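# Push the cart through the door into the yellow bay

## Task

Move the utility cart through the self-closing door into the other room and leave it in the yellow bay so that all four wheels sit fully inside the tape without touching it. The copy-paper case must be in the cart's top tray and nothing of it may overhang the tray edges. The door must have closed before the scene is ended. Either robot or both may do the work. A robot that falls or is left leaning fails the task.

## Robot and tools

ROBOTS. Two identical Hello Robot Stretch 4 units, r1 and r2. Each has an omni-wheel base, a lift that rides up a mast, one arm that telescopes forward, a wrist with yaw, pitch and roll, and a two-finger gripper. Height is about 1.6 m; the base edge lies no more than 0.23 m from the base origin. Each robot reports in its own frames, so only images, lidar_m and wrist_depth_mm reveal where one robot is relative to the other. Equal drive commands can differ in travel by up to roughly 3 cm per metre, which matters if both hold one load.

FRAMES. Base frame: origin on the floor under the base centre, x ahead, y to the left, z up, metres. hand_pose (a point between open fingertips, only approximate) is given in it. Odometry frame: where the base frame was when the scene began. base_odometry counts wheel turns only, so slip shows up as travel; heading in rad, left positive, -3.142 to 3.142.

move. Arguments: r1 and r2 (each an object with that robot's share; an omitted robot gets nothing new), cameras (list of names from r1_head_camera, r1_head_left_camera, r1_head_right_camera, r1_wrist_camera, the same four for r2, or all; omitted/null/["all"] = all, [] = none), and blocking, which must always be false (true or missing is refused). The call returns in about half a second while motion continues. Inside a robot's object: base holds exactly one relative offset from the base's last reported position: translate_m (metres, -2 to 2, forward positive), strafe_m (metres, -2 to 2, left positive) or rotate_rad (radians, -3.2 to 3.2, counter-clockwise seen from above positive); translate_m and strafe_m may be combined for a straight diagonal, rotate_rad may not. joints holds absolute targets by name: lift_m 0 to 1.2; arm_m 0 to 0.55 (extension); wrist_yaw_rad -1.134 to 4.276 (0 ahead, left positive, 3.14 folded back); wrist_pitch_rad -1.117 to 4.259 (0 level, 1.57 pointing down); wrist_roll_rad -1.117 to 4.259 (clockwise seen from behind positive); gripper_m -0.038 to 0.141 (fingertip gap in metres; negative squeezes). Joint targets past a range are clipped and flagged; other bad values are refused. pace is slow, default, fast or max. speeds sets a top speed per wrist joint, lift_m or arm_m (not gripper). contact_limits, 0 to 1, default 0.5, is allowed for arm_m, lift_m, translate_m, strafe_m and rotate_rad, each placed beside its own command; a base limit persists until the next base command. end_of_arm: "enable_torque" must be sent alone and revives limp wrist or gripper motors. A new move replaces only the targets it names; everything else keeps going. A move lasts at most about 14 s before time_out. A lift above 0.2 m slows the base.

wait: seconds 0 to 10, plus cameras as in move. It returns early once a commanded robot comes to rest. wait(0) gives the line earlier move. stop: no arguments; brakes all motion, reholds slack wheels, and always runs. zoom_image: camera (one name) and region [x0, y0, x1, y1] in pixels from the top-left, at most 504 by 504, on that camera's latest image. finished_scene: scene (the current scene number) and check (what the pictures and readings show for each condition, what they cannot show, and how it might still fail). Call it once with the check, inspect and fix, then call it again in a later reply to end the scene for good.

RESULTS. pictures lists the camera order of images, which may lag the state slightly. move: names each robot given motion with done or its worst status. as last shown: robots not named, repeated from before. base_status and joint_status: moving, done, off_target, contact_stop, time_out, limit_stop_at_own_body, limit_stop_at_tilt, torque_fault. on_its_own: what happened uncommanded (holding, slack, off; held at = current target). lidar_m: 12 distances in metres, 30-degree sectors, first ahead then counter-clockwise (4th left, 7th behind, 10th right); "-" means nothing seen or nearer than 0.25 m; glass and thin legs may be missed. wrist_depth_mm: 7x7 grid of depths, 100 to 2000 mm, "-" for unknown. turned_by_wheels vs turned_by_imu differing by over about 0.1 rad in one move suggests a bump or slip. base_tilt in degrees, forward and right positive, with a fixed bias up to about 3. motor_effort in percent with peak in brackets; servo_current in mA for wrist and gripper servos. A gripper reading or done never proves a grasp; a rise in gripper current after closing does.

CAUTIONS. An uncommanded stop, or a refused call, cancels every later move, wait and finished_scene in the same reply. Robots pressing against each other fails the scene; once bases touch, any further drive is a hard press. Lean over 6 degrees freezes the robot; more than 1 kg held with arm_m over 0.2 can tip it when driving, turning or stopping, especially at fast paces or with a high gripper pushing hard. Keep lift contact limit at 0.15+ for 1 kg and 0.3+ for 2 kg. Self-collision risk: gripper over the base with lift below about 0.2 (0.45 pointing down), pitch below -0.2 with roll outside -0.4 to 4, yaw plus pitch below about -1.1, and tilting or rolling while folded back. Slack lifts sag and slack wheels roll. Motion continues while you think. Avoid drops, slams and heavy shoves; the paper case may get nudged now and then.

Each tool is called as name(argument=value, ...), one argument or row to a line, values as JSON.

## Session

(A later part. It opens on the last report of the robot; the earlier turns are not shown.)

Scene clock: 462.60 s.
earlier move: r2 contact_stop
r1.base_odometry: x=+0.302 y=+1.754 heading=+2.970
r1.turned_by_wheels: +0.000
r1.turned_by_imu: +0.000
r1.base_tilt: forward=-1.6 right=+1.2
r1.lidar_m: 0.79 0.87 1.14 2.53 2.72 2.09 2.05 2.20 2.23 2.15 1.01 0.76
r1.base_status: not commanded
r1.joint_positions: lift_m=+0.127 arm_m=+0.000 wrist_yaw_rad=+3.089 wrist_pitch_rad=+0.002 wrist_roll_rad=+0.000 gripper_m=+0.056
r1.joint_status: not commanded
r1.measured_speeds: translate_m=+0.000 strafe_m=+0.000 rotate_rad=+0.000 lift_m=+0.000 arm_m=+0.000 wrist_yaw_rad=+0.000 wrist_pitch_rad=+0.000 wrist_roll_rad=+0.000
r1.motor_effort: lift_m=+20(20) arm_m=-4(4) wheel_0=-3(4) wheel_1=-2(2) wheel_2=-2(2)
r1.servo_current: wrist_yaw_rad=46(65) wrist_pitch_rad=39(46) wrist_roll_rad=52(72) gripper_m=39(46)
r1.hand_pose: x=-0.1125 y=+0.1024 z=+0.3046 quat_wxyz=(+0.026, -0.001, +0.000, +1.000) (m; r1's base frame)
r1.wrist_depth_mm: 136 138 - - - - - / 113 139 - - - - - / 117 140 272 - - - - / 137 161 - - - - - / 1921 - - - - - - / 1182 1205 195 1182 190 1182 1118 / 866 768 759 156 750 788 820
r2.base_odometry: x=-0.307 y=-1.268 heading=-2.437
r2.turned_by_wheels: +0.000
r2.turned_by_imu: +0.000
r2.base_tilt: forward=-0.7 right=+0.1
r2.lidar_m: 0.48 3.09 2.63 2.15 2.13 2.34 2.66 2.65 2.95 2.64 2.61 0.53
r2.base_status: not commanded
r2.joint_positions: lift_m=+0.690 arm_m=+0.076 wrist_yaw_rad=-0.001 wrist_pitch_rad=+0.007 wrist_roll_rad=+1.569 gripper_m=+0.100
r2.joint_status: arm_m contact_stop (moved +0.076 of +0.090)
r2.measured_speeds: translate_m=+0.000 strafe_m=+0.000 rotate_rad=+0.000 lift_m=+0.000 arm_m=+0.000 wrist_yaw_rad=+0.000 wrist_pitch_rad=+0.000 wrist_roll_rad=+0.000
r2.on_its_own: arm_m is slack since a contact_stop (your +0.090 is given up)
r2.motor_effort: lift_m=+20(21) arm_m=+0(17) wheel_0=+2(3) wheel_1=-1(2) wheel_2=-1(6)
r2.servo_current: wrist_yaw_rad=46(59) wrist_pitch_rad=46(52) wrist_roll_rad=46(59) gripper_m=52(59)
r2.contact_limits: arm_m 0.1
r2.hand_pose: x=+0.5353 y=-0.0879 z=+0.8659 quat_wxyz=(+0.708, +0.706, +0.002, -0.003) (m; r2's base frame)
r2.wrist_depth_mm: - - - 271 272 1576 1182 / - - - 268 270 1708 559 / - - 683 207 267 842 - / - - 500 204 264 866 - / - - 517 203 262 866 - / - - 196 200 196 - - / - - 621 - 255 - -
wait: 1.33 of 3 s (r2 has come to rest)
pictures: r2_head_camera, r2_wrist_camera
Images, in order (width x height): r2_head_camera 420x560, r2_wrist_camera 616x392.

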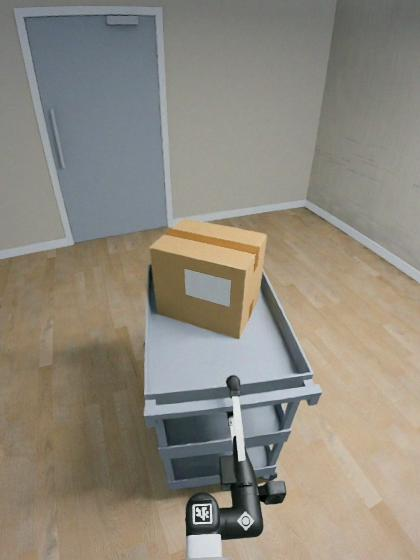

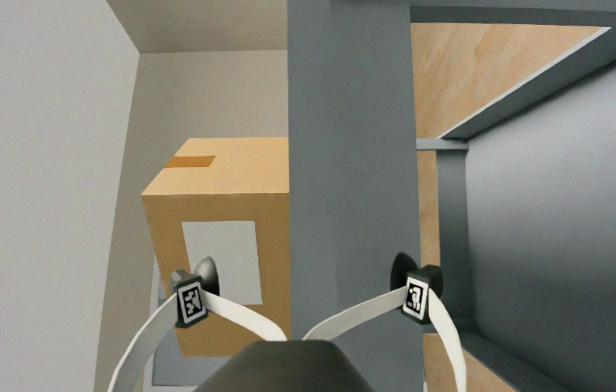

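move(
  blocking=false,
  r2={"joints": {"arm_m": 0.068}},
  cameras=[],
)

move(
  blocking=false,
  r2={"joints": {"gripper_m": 0.0}},
  cameras=[],
)

wait(
  seconds=3,
  cameras=["r2_head_camera", "r2_wrist_camera"],
)

zoom_image(
  camera="r2_head_camera",
  region=[120, 300, 320, 520],
)

Scene clock: 478.77 s.
move: r2 moving
r1.base_odometry: x=+0.302 y=+1.754 heading=+2.970
r1.turned_by_wheels: +0.000
r1.turned_by_imu: +0.000
r1.base_tilt: forward=-1.6 right=+1.3
r1.lidar_m: 0.76 0.86 1.10 2.55 2.68 2.10 2.05 2.22 2.23 2.19 1.00 0.78
r1.base_status: not commanded
r1.joint_positions: lift_m=+0.127 arm_m=+0.000 wrist_yaw_rad=+3.089 wrist_pitch_rad=+0.002 wrist_roll_rad=+0.000 gripper_m=+0.056
r1.joint_status: not commanded
r1.measured_speeds: translate_m=+0.000 strafe_m=+0.000 rotate_rad=+0.000 lift_m=+0.000 arm_m=+0.000 wrist_yaw_rad=+0.000 wrist_pitch_rad=+0.000 wrist_roll_rad=+0.000
r1.motor_effort: lift_m=+20(20) arm_m=-4(4) wheel_0=-3(4) wheel_1=-2(2) wheel_2=-2(2)
r1.servo_current: wrist_yaw_rad=52(65) wrist_pitch_rad=39(46) wrist_roll_rad=39(59) gripper_m=39(46)
r1.hand_pose: x=-0.1125 y=+0.1024 z=+0.3046 quat_wxyz=(+0.026, -0.001, +0.000, +1.000) (m; r1's base frame)
r1.wrist_depth_mm: 136 139 - - - - - / 113 139 - - - - - / 118 140 271 - - - - / 137 162 - - - - - / 1983 - - - - - - / 1205 1182 195 1205 190 1138 1138 / 842 759 741 155 732 778 820
r2.base_odometry: x=-0.307 y=-1.268 heading=-2.437
r2.turned_by_wheels: +0.000
r2.turned_by_imu: +0.000
r2.base_tilt: forward=-0.7 right=+0.1
r2.lidar_m: 0.49 3.11 2.60 2.15 2.12 2.37 2.68 2.64 2.98 2.60 2.61 0.53
r2.base_status: not commanded
r2.joint_positions: lift_m=+0.690 arm_m=+0.068 wrist_yaw_rad=-0.001 wrist_pitch_rad=+0.007 wrist_roll_rad=+1.569 gripper_m=+0.100
r2.joint_status: arm_m moving
r2.measured_speeds: translate_m=+0.000 strafe_m=+0.000 rotate_rad=+0.000 lift_m=+0.000 arm_m=+0.000 wrist_yaw_rad=+0.000 wrist_pitch_rad=+0.000 wrist_roll_rad=+0.000
r2.motor_effort: lift_m=+20(20) arm_m=-7(11) wheel_0=+3(3) wheel_1=+0(1) wheel_2=+0(1)
r2.servo_current: wrist_yaw_rad=52(65) wrist_pitch_rad=52(52) wrist_roll_rad=46(59) gripper_m=52(52)
r2.hand_pose: x=+0.5273 y=-0.0879 z=+0.8659 quat_wxyz=(+0.708, +0.706, +0.002, -0.003) (m; r2's base frame)
r2.wrist_depth_mm: - - - 221 283 1397 410 / - - - 278 279 1661 554 / - - 699 274 274 831 - / - - 508 213 272 878 - / - - 525 211 268 866 - / - - 196 208 196 - - / - - 627 - 265 - -
pictures: none
No camera images: "cameras" was empty.

Scene clock: 479.27 s.
earlier move: r2 done
move: r2 moving
r1.base_odometry: x=+0.302 y=+1.754 heading=+2.970
r1.turned_by_wheels: +0.000
r1.turned_by_imu: +0.000
r1.base_tilt: forward=-1.6 right=+1.3
r1.lidar_m: 0.79 0.85 1.14 2.54 2.71 2.09 2.06 2.21 2.22 2.17 0.97 0.80
r1.base_status: not commanded
r1.joint_positions: lift_m=+0.127 arm_m=+0.000 wrist_yaw_rad=+3.089 wrist_pitch_rad=+0.002 wrist_roll_rad=+0.000 gripper_m=+0.056
r1.joint_status: not commanded
r1.measured_speeds: translate_m=+0.000 strafe_m=+0.000 rotate_rad=+0.000 lift_m=+0.000 arm_m=+0.000 wrist_yaw_rad=+0.000 wrist_pitch_rad=+0.000 wrist_roll_rad=+0.000
r1.motor_effort: lift_m=+20(20) arm_m=-4(4) wheel_0=-3(4) wheel_1=-2(2) wheel_2=-2(2)
r1.servo_current: wrist_yaw_rad=59(65) wrist_pitch_rad=39(46) wrist_roll_rad=65(65) gripper_m=39(46)
r1.hand_pose: x=-0.1125 y=+0.1024 z=+0.3046 quat_wxyz=(+0.026, -0.001, +0.000, +1.000) (m; r1's base frame)
r1.wrist_depth_mm: 136 139 - - - - - / 113 139 - - - - - / 117 140 272 - - - - / 137 161 - - - - - / 1983 - - - - - - / 1160 1205 194 1205 190 1160 1138 / 854 750 759 156 741 778 820
r2.base_odometry: x=-0.307 y=-1.268 heading=-2.437
r2.turned_by_wheels: +0.000
r2.turned_by_imu: +0.000
r2.base_tilt: forward=-0.7 right=+0.1
r2.lidar_m: 0.48 3.07 2.60 2.17 2.13 2.38 2.68 2.66 3.00 2.61 2.60 0.54
r2.base_status: not commanded
r2.joint_positions: lift_m=+0.690 arm_m=+0.068 wrist_yaw_rad=-0.001 wrist_pitch_rad=+0.007 wrist_roll_rad=+1.569 gripper_m=+0.083
r2.joint_status: gripper_m moving; the others done
r2.measured_speeds: translate_m=+0.000 strafe_m=+0.000 rotate_rad=+0.000 lift_m=+0.000 arm_m=+0.000 wrist_yaw_rad=+0.000 wrist_pitch_rad=+0.000 wrist_roll_rad=+0.000
r2.motor_effort: lift_m=+20(20) arm_m=-7(7) wheel_0=+2(3) wheel_1=-1(1) wheel_2=-1(1)
r2.servo_current: wrist_yaw_rad=39(52) wrist_pitch_rad=46(52) wrist_roll_rad=52(65) gripper_m=104(104)
r2.hand_pose: x=+0.5273 y=-0.0879 z=+0.8659 quat_wxyz=(+0.708, +0.706, +0.002, -0.003) (m; r2's base frame)
r2.wrist_depth_mm: - - - 221 283 1397 413 / - - - 277 278 1708 554 / - - 691 274 276 842 - / - - 504 213 272 866 - / - - 521 211 270 866 - / - - 194 208 191 - - / - - 627 - 264 - -
pictures: none
No camera images: "cameras" was empty.

Scene clock: 480.57 s.
earlier move: r2 done
r1.base_odometry: x=+0.302 y=+1.754 heading=+2.970
r1.turned_by_wheels: +0.000
r1.turned_by_imu: +0.000
r1.base_tilt: forward=-1.6 right=+1.2
r1.lidar_m: 0.78 0.84 1.13 2.53 2.68 2.12 2.05 2.21 2.22 2.19 1.02 0.80
r1.base_status: not commanded
r1.joint_positions: lift_m=+0.127 arm_m=+0.000 wrist_yaw_rad=+3.089 wrist_pitch_rad=+0.002 wrist_roll_rad=+0.000 gripper_m=+0.056
r1.joint_status: not commanded
r1.measured_speeds: translate_m=+0.000 strafe_m=+0.000 rotate_rad=+0.000 lift_m=+0.000 arm_m=+0.000 wrist_yaw_rad=+0.000 wrist_pitch_rad=+0.000 wrist_roll_rad=+0.000
r1.motor_effort: lift_m=+20(20) arm_m=-4(4) wheel_0=-3(4) wheel_1=-2(2) wheel_2=-2(2)
r1.servo_current: wrist_yaw_rad=59(65) wrist_pitch_rad=46(46) wrist_roll_rad=59(65) gripper_m=33(46)
r1.hand_pose: x=-0.1125 y=+0.1024 z=+0.3046 quat_wxyz=(+0.026, -0.001, +0.000, +1.000) (m; r1's base frame)
r1.wrist_depth_mm: 136 139 - - - - - / 113 139 - - - - - / 118 140 273 - - - - / 137 162 - - - - - / 1983 - - - - - - / 1182 1160 195 1205 190 1160 1160 / 854 750 759 156 759 768 820
r2.base_odometry: x=-0.307 y=-1.268 heading=-2.437
r2.turned_by_wheels: +0.000
r2.turned_by_imu: +0.000
r2.base_tilt: forward=-0.7 right=+0.1
r2.lidar_m: 0.47 0.51 2.59 2.14 2.15 2.40 2.67 2.64 2.94 2.63 2.61 0.53
r2.base_status: not commanded
r2.joint_positions: lift_m=+0.690 arm_m=+0.068 wrist_yaw_rad=-0.001 wrist_pitch_rad=+0.007 wrist_roll_rad=+1.569 gripper_m=+0.001
r2.joint_status: all done
r2.measured_speeds: translate_m=+0.000 strafe_m=+0.000 rotate_rad=+0.000 lift_m=+0.000 arm_m=+0.000 wrist_yaw_rad=+0.000 wrist_pitch_rad=+0.000 wrist_roll_rad=+0.000
r2.motor_effort: lift_m=+20(20) arm_m=-7(7) wheel_0=+3(3) wheel_1=-1(1) wheel_2=+0(1)
r2.servo_current: wrist_yaw_rad=46(59) wrist_pitch_rad=46(59) wrist_roll_rad=52(65) gripper_m=98(150)
r2.hand_pose: x=+0.5274 y=-0.0878 z=+0.8659 quat_wxyz=(+0.708, +0.706, +0.002, -0.003) (m; r2's base frame)
r2.wrist_depth_mm: - - - 216 278 1576 1138 / - - - 213 276 1708 500 / - - 676 211 272 820 - / - - 504 267 268 - - / - - 525 212 265 866 - / - - 191 204 183 - - / - - 621 - 262 - -
wait: 1.30 of 3 s (r2 has come to rest)
pictures: r2_head_camera, r2_wrist_camera
Images, in order (width x height): r2_head_camera 420x560, r2_wrist_camera 616x392.

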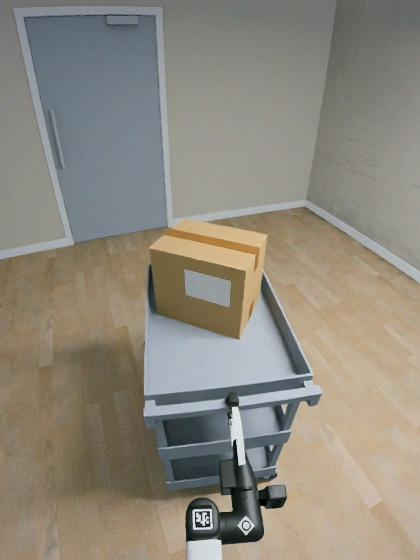

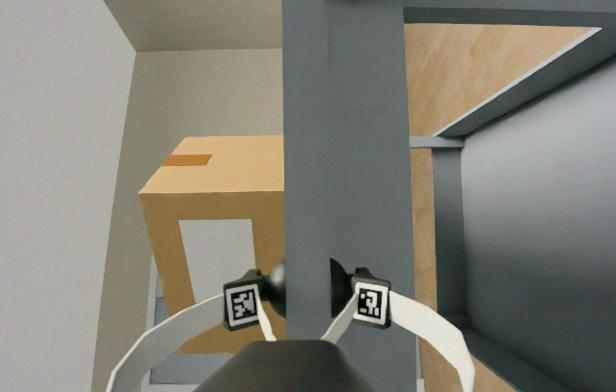

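Scaled by 2.291 from the camera's 420x560 image, which has a finer 1200x1600 frame.

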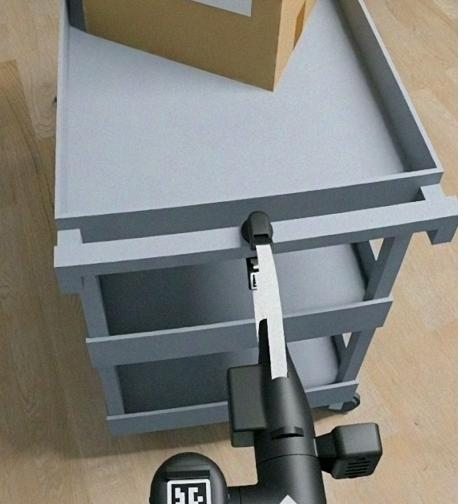

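move(
  blocking=false,
  r2={"joints": {"gripper_m": -0.025}},
  cameras=[],
)

wait(
  seconds=2,
  cameras=[],
)

move(
  blocking=false,
  r2={"base": {"translate_m": -0.15}, "pace": "slow"},
  cameras=[],
)

wait(
  seconds=4,
  cameras=["r2_head_camera", "r2_wrist_camera"],
)

Scene clock: 554.87 s.
move: r2 moving
r1.base_odometry: x=+0.302 y=+1.754 heading=+2.970
r1.turned_by_wheels: +0.000
r1.turned_by_imu: +0.000
r1.base_tilt: forward=-1.6 right=+1.3
r1.lidar_m: 0.78 0.85 1.12 2.53 2.69 2.10 2.05 2.21 2.24 2.17 0.99 0.79
r1.base_status: not commanded
r1.joint_positions: lift_m=+0.127 arm_m=+0.000 wrist_yaw_rad=+3.089 wrist_pitch_rad=+0.002 wrist_roll_rad=+0.000 gripper_m=+0.056
r1.joint_status: not commanded
r1.measured_speeds: translate_m=+0.000 strafe_m=+0.000 rotate_rad=+0.000 lift_m=+0.000 arm_m=+0.000 wrist_yaw_rad=+0.000 wrist_pitch_rad=+0.000 wrist_roll_rad=+0.000
r1.motor_effort: lift_m=+20(20) arm_m=-4(4) wheel_0=-4(4) wheel_1=-2(2) wheel_2=-2(2)
r1.servo_current: wrist_yaw_rad=46(65) wrist_pitch_rad=39(52) wrist_roll_rad=52(72) gripper_m=39(46)
r1.hand_pose: x=-0.1125 y=+0.1024 z=+0.3046 quat_wxyz=(+0.026, -0.001, +0.000, +1.000) (m; r1's base frame)
r1.wrist_depth_mm: 136 138 - - - - - / 113 139 - - - - - / 117 140 273 - - - - / 137 162 - - - - - / 1921 - - - - - - / 1160 1205 194 1182 191 1160 1138 / 854 750 750 155 759 768 820
r2.base_odometry: x=-0.307 y=-1.268 heading=-2.437
r2.turned_by_wheels: +0.000
r2.turned_by_imu: +0.001
r2.base_tilt: forward=-0.7 right=+0.0
r2.lidar_m: 0.48 0.52 2.62 2.15 2.13 2.38 2.66 2.64 2.97 2.62 2.61 0.53
r2.base_status: not commanded
r2.joint_positions: lift_m=+0.690 arm_m=+0.068 wrist_yaw_rad=+0.000 wrist_pitch_rad=+0.007 wrist_roll_rad=+1.569 gripper_m=-0.020
r2.joint_status: gripper_m moving
r2.measured_speeds: translate_m=+0.000 strafe_m=+0.000 rotate_rad=+0.000 lift_m=+0.000 arm_m=+0.000 wrist_yaw_rad=+0.005 wrist_pitch_rad=+0.000 wrist_roll_rad=+0.000
r2.motor_effort: lift_m=+20(20) arm_m=-7(7) wheel_0=+3(3) wheel_1=-1(1) wheel_2=-1(1)
r2.servo_current: wrist_yaw_rad=46(59) wrist_pitch_rad=52(52) wrist_roll_rad=46(52) gripper_m=221(228)
r2.hand_pose: x=+0.5275 y=-0.0874 z=+0.8659 quat_wxyz=(+0.708, +0.706, +0.003, -0.003) (m; r2's base frame)
r2.wrist_depth_mm: - - - 211 273 1576 1138 / - - - 209 271 1661 504 / - - 654 207 267 809 - / - - 500 264 264 854 - / - - 525 204 260 854 - / - - 186 202 179 831 - / - - 634 - 258 1708 -
pictures: none
No camera images: "cameras" was empty.

Scene clock: 555.27 s.
earlier move: r2 done
r1.base_odometry: x=+0.302 y=+1.754 heading=+2.970
r1.turned_by_wheels: +0.000
r1.turned_by_imu: +0.000
r1.base_tilt: forward=-1.6 right=+1.3
r1.lidar_m: 0.79 0.86 1.12 2.53 2.69 2.10 2.05 2.19 2.24 2.18 1.00 0.78
r1.base_status: not commanded
r1.joint_positions: lift_m=+0.127 arm_m=+0.000 wrist_yaw_rad=+3.089 wrist_pitch_rad=+0.002 wrist_roll_rad=+0.000 gripper_m=+0.056
r1.joint_status: not commanded
r1.measured_speeds: translate_m=+0.000 strafe_m=+0.000 rotate_rad=+0.000 lift_m=+0.000 arm_m=+0.000 wrist_yaw_rad=+0.000 wrist_pitch_rad=+0.000 wrist_roll_rad=+0.000
r1.motor_effort: lift_m=+20(20) arm_m=-4(4) wheel_0=-3(4) wheel_1=-2(2) wheel_2=-2(2)
r1.servo_current: wrist_yaw_rad=52(65) wrist_pitch_rad=52(52) wrist_roll_rad=46(72) gripper_m=39(46)
r1.hand_pose: x=-0.1125 y=+0.1024 z=+0.3046 quat_wxyz=(+0.026, -0.001, +0.000, +1.000) (m; r1's base frame)
r1.wrist_depth_mm: 136 138 - - - - - / 113 139 - - - - - / 118 140 273 - - - - / 137 161 - - - - - / 1983 - - - - - - / 1205 1205 194 1182 191 1182 1118 / 842 759 750 155 741 768 820
r2.base_odometry: x=-0.307 y=-1.268 heading=-2.437
r2.turned_by_wheels: +0.000
r2.turned_by_imu: +0.000
r2.base_tilt: forward=-0.7 right=+0.1
r2.lidar_m: 0.48 0.50 2.61 2.14 2.12 2.36 2.65 2.64 3.00 2.61 2.60 0.53
r2.base_status: not commanded
r2.joint_positions: lift_m=+0.690 arm_m=+0.068 wrist_yaw_rad=+0.001 wrist_pitch_rad=+0.007 wrist_roll_rad=+1.569 gripper_m=-0.023
r2.joint_status: all done
r2.measured_speeds: translate_m=+0.000 strafe_m=+0.000 rotate_rad=+0.000 lift_m=+0.000 arm_m=+0.000 wrist_yaw_rad=+0.000 wrist_pitch_rad=+0.000 wrist_roll_rad=+0.000
r2.motor_effort: lift_m=+20(20) arm_m=-7(7) wheel_0=+2(3) wheel_1=-1(1) wheel_2=-1(1)
r2.servo_current: wrist_yaw_rad=39(59) wrist_pitch_rad=52(52) wrist_roll_rad=46(59) gripper_m=137(228)
r2.hand_pose: x=+0.5275 y=-0.0873 z=+0.8659 quat_wxyz=(+0.708, +0.706, +0.003, -0.002) (m; r2's base frame)
r2.wrist_depth_mm: - - - 208 271 1537 1138 / - - - 207 268 1661 500 / - - 654 264 266 820 - / - - 496 263 263 854 - / - - 525 203 263 866 - / - - 186 200 177 831 - / - - - - 257 1618 -
wait: 0.40 of 2 s (r2 has come to rest)
pictures: none
No camera images: "cameras" was empty.

Scene clock: 555.77 s.
move: r2 moving
r1.base_odometry: x=+0.302 y=+1.754 heading=+2.970
r1.turned_by_wheels: +0.000
r1.turned_by_imu: +0.000
r1.base_tilt: forward=-1.6 right=+1.3
r1.lidar_m: 0.80 0.85 1.12 2.54 2.67 2.11 2.05 2.22 2.23 2.17 1.00 0.78
r1.base_status: not commanded
r1.joint_positions: lift_m=+0.127 arm_m=+0.000 wrist_yaw_rad=+3.089 wrist_pitch_rad=+0.002 wrist_roll_rad=+0.000 gripper_m=+0.056
r1.joint_status: not commanded
r1.measured_speeds: translate_m=+0.000 strafe_m=+0.000 rotate_rad=+0.000 lift_m=+0.000 arm_m=+0.000 wrist_yaw_rad=+0.000 wrist_pitch_rad=+0.000 wrist_roll_rad=+0.000
r1.motor_effort: lift_m=+20(20) arm_m=-4(4) wheel_0=-3(4) wheel_1=-2(2) wheel_2=-2(2)
r1.servo_current: wrist_yaw_rad=59(59) wrist_pitch_rad=46(52) wrist_roll_rad=59(59) gripper_m=39(46)
r1.hand_pose: x=-0.1125 y=+0.1024 z=+0.3046 quat_wxyz=(+0.026, -0.001, +0.000, +1.000) (m; r1's base frame)
r1.wrist_depth_mm: 136 138 - - - - - / 113 139 - - - - - / 118 140 272 - - - - / 137 162 - - - - - / 1921 - - - - - - / 1182 1205 195 1160 190 1182 1138 / 842 750 741 155 732 768 809
r2.base_odometry: x=-0.298 y=-1.260 heading=-2.436
r2.turned_by_wheels: +0.000
r2.turned_by_imu: +0.000
r2.base_tilt: forward=-0.6 right=+0.1
r2.lidar_m: 0.48 0.55 2.59 2.14 2.12 2.38 2.65 2.64 2.97 2.62 2.62 0.52
r2.base_status: translate_m moving
r2.joint_positions: lift_m=+0.690 arm_m=+0.068 wrist_yaw_rad=+0.002 wrist_pitch_rad=+0.007 wrist_roll_rad=+1.569 gripper_m=-0.023
r2.joint_status: not commanded
r2.measured_speeds: translate_m=-0.050 strafe_m=+0.000 rotate_rad=-0.003 lift_m=+0.000 arm_m=+0.000 wrist_yaw_rad=+0.000 wrist_pitch_rad=+0.000 wrist_roll_rad=+0.000
r2.motor_effort: lift_m=+20(20) arm_m=-6(7) wheel_0=-4(7) wheel_1=-6(8) wheel_2=+14(14)
r2.servo_current: wrist_yaw_rad=39(59) wrist_pitch_rad=52(52) wrist_roll_rad=59(59) gripper_m=137(143)
r2.hand_pose: x=+0.5276 y=-0.0870 z=+0.8659 quat_wxyz=(+0.708, +0.706, +0.003, -0.002) (m; r2's base frame)
r2.wrist_depth_mm: - - - 209 271 1537 1182 / - - - 207 268 1708 525 / - - 654 265 266 831 - / - - 496 263 263 866 - / - - 525 204 262 866 - / - - 186 200 177 820 - / - - - - 258 1576 -
pictures: none
No camera images: "cameras" was empty.

Scene clock: 558.07 s.
earlier move: r2 done
r1.base_odometry: x=+0.302 y=+1.754 heading=+2.970
r1.turned_by_wheels: +0.000
r1.turned_by_imu: +0.000
r1.base_tilt: forward=-1.6 right=+1.3
r1.lidar_m: 0.78 0.86 1.13 2.53 2.70 2.09 2.05 2.21 2.22 2.18 0.98 0.77
r1.base_status: not commanded
r1.joint_positions: lift_m=+0.127 arm_m=+0.000 wrist_yaw_rad=+3.089 wrist_pitch_rad=+0.002 wrist_roll_rad=+0.000 gripper_m=+0.056
r1.joint_status: not commanded
r1.measured_speeds: translate_m=+0.000 strafe_m=+0.000 rotate_rad=+0.000 lift_m=+0.000 arm_m=+0.000 wrist_yaw_rad=+0.000 wrist_pitch_rad=+0.000 wrist_roll_rad=+0.000
r1.motor_effort: lift_m=+20(20) arm_m=-4(4) wheel_0=-4(4) wheel_1=-2(2) wheel_2=-2(2)
r1.servo_current: wrist_yaw_rad=52(65) wrist_pitch_rad=39(52) wrist_roll_rad=65(78) gripper_m=33(46)
r1.hand_pose: x=-0.1125 y=+0.1024 z=+0.3046 quat_wxyz=(+0.026, -0.001, +0.000, +1.000) (m; r1's base frame)
r1.wrist_depth_mm: 136 138 - - - - - / 113 139 - - - - - / 118 139 272 - - - - / 137 161 - - - - - / 1983 - - - - - - / 1182 1182 195 1182 190 1160 1118 / 842 759 759 155 741 778 820
r2.base_odometry: x=-0.193 y=-1.171 heading=-2.436
r2.turned_by_wheels: +0.000
r2.turned_by_imu: +0.001
r2.base_tilt: forward=-0.7 right=+0.1
r2.lidar_m: 0.47 0.47 2.52 2.10 2.08 2.35 2.51 2.50 2.81 2.68 2.66 0.52
r2.base_status: done
r2.joint_positions: lift_m=+0.690 arm_m=+0.068 wrist_yaw_rad=+0.003 wrist_pitch_rad=+0.007 wrist_roll_rad=+1.569 gripper_m=-0.023
r2.joint_status: not commanded
r2.measured_speeds: translate_m=+0.000 strafe_m=+0.000 rotate_rad=+0.000 lift_m=+0.000 arm_m=+0.000 wrist_yaw_rad=+0.000 wrist_pitch_rad=+0.000 wrist_roll_rad=+0.000
r2.motor_effort: lift_m=+20(20) arm_m=-7(7) wheel_0=-1(8) wheel_1=-4(8) wheel_2=+8(15)
r2.servo_current: wrist_yaw_rad=52(59) wrist_pitch_rad=52(59) wrist_roll_rad=46(59) gripper_m=111(143)
r2.hand_pose: x=+0.5277 y=-0.0866 z=+0.8659 quat_wxyz=(+0.708, +0.706, +0.004, -0.002) (m; r2's base frame)
r2.wrist_depth_mm: - - - 210 271 1499 1160 / - - - 208 267 1661 500 / - - 661 265 266 831 - / - - 500 263 263 878 - / - - 525 204 262 854 - / - - 186 200 178 842 - / - - 621 - 257 1618 -
wait: 2.30 of 4 s (r2 has come to rest)
pictures: r2_head_camera, r2_wrist_camera
Images, in order (width x height): r2_head_camera 420x560, r2_wrist_camera 616x392.

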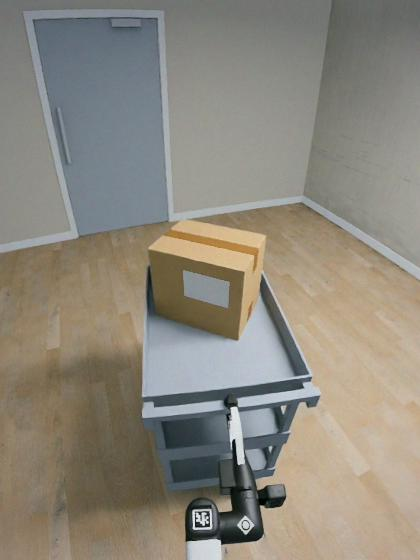

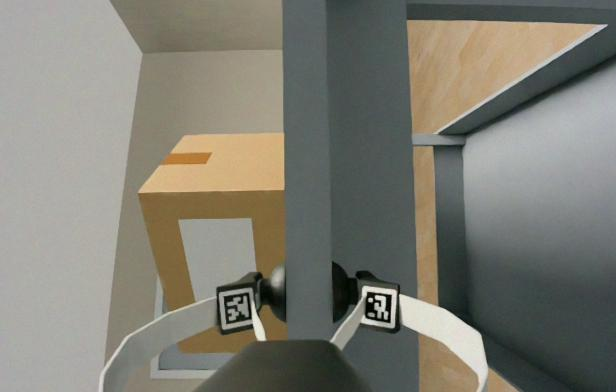

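move(
  blocking=false,
  cameras=["r1_head_camera", "r2_head_camera", "r2_wrist_camera"],
)

Scene clock: 585.53 s.
r1.base_odometry: x=+0.302 y=+1.754 heading=+2.970
r1.turned_by_wheels: +0.000
r1.turned_by_imu: +0.000
r1.base_tilt: forward=-1.6 right=+1.3
r1.lidar_m: 0.79 0.85 1.14 2.55 2.70 2.11 2.03 2.20 2.24 2.18 0.99 0.79
r1.base_status: not commanded
r1.joint_positions: lift_m=+0.127 arm_m=+0.000 wrist_yaw_rad=+3.089 wrist_pitch_rad=+0.002 wrist_roll_rad=+0.000 gripper_m=+0.056
r1.joint_status: not commanded
r1.measured_speeds: translate_m=+0.000 strafe_m=+0.000 rotate_rad=+0.000 lift_m=+0.000 arm_m=+0.000 wrist_yaw_rad=+0.000 wrist_pitch_rad=+0.000 wrist_roll_rad=+0.000
r1.motor_effort: lift_m=+20(20) arm_m=-4(4) wheel_0=-3(4) wheel_1=-2(2) wheel_2=-2(2)
r1.servo_current: wrist_yaw_rad=39(65) wrist_pitch_rad=46(52) wrist_roll_rad=46(78) gripper_m=39(46)
r1.hand_pose: x=-0.1125 y=+0.1024 z=+0.3046 quat_wxyz=(+0.026, -0.001, +0.000, +1.000) (m; r1's base frame)
r1.wrist_depth_mm: 136 139 - - - - - / 113 139 - - - - - / 117 140 274 - - - - / 138 161 - - - - - / 1983 - - - - - - / 1182 1182 195 1182 191 1160 1118 / 831 759 759 155 741 778 820
r2.base_odometry: x=-0.193 y=-1.171 heading=-2.436
r2.turned_by_wheels: +0.000
r2.turned_by_imu: +0.000
r2.base_tilt: forward=-0.7 right=+0.1
r2.lidar_m: 0.47 0.49 2.56 2.11 2.07 2.34 2.51 2.52 2.84 2.69 2.66 0.50
r2.base_status: done
r2.joint_positions: lift_m=+0.690 arm_m=+0.068 wrist_yaw_rad=+0.003 wrist_pitch_rad=+0.007 wrist_roll_rad=+1.569 gripper_m=-0.023
r2.joint_status: not commanded
r2.measured_speeds: translate_m=+0.000 strafe_m=+0.000 rotate_rad=+0.000 lift_m=+0.000 arm_m=+0.000 wrist_yaw_rad=+0.000 wrist_pitch_rad=+0.000 wrist_roll_rad=+0.000
r2.motor_effort: lift_m=+20(20) arm_m=-7(7) wheel_0=-2(8) wheel_1=-4(8) wheel_2=+8(15)
r2.servo_current: wrist_yaw_rad=52(59) wrist_pitch_rad=46(59) wrist_roll_rad=39(59) gripper_m=137(143)
r2.hand_pose: x=+0.5277 y=-0.0866 z=+0.8659 quat_wxyz=(+0.708, +0.706, +0.004, -0.002) (m; r2's base frame)
r2.wrist_depth_mm: - - - 209 271 1537 1138 / - - - 208 268 1661 504 / - - 661 264 267 820 - / - - 500 262 264 878 - / - - 525 204 263 866 - / - - 186 200 178 831 - / - - 621 - 258 1618 -
pictures: r1_head_camera, r2_head_camera, r2_wrist_camera
Images, in order (width x height): r1_head_camera 420x560, r2_head_camera 420x560, r2_wrist_camera 616x392.

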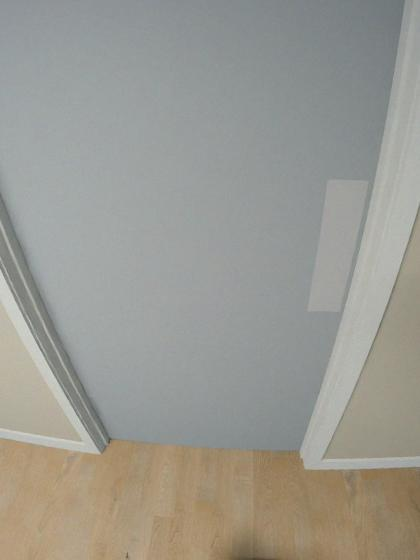

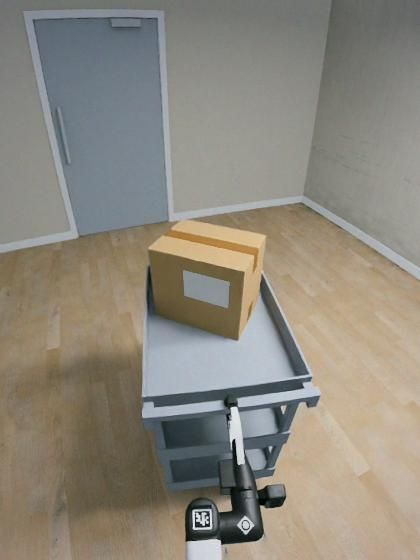

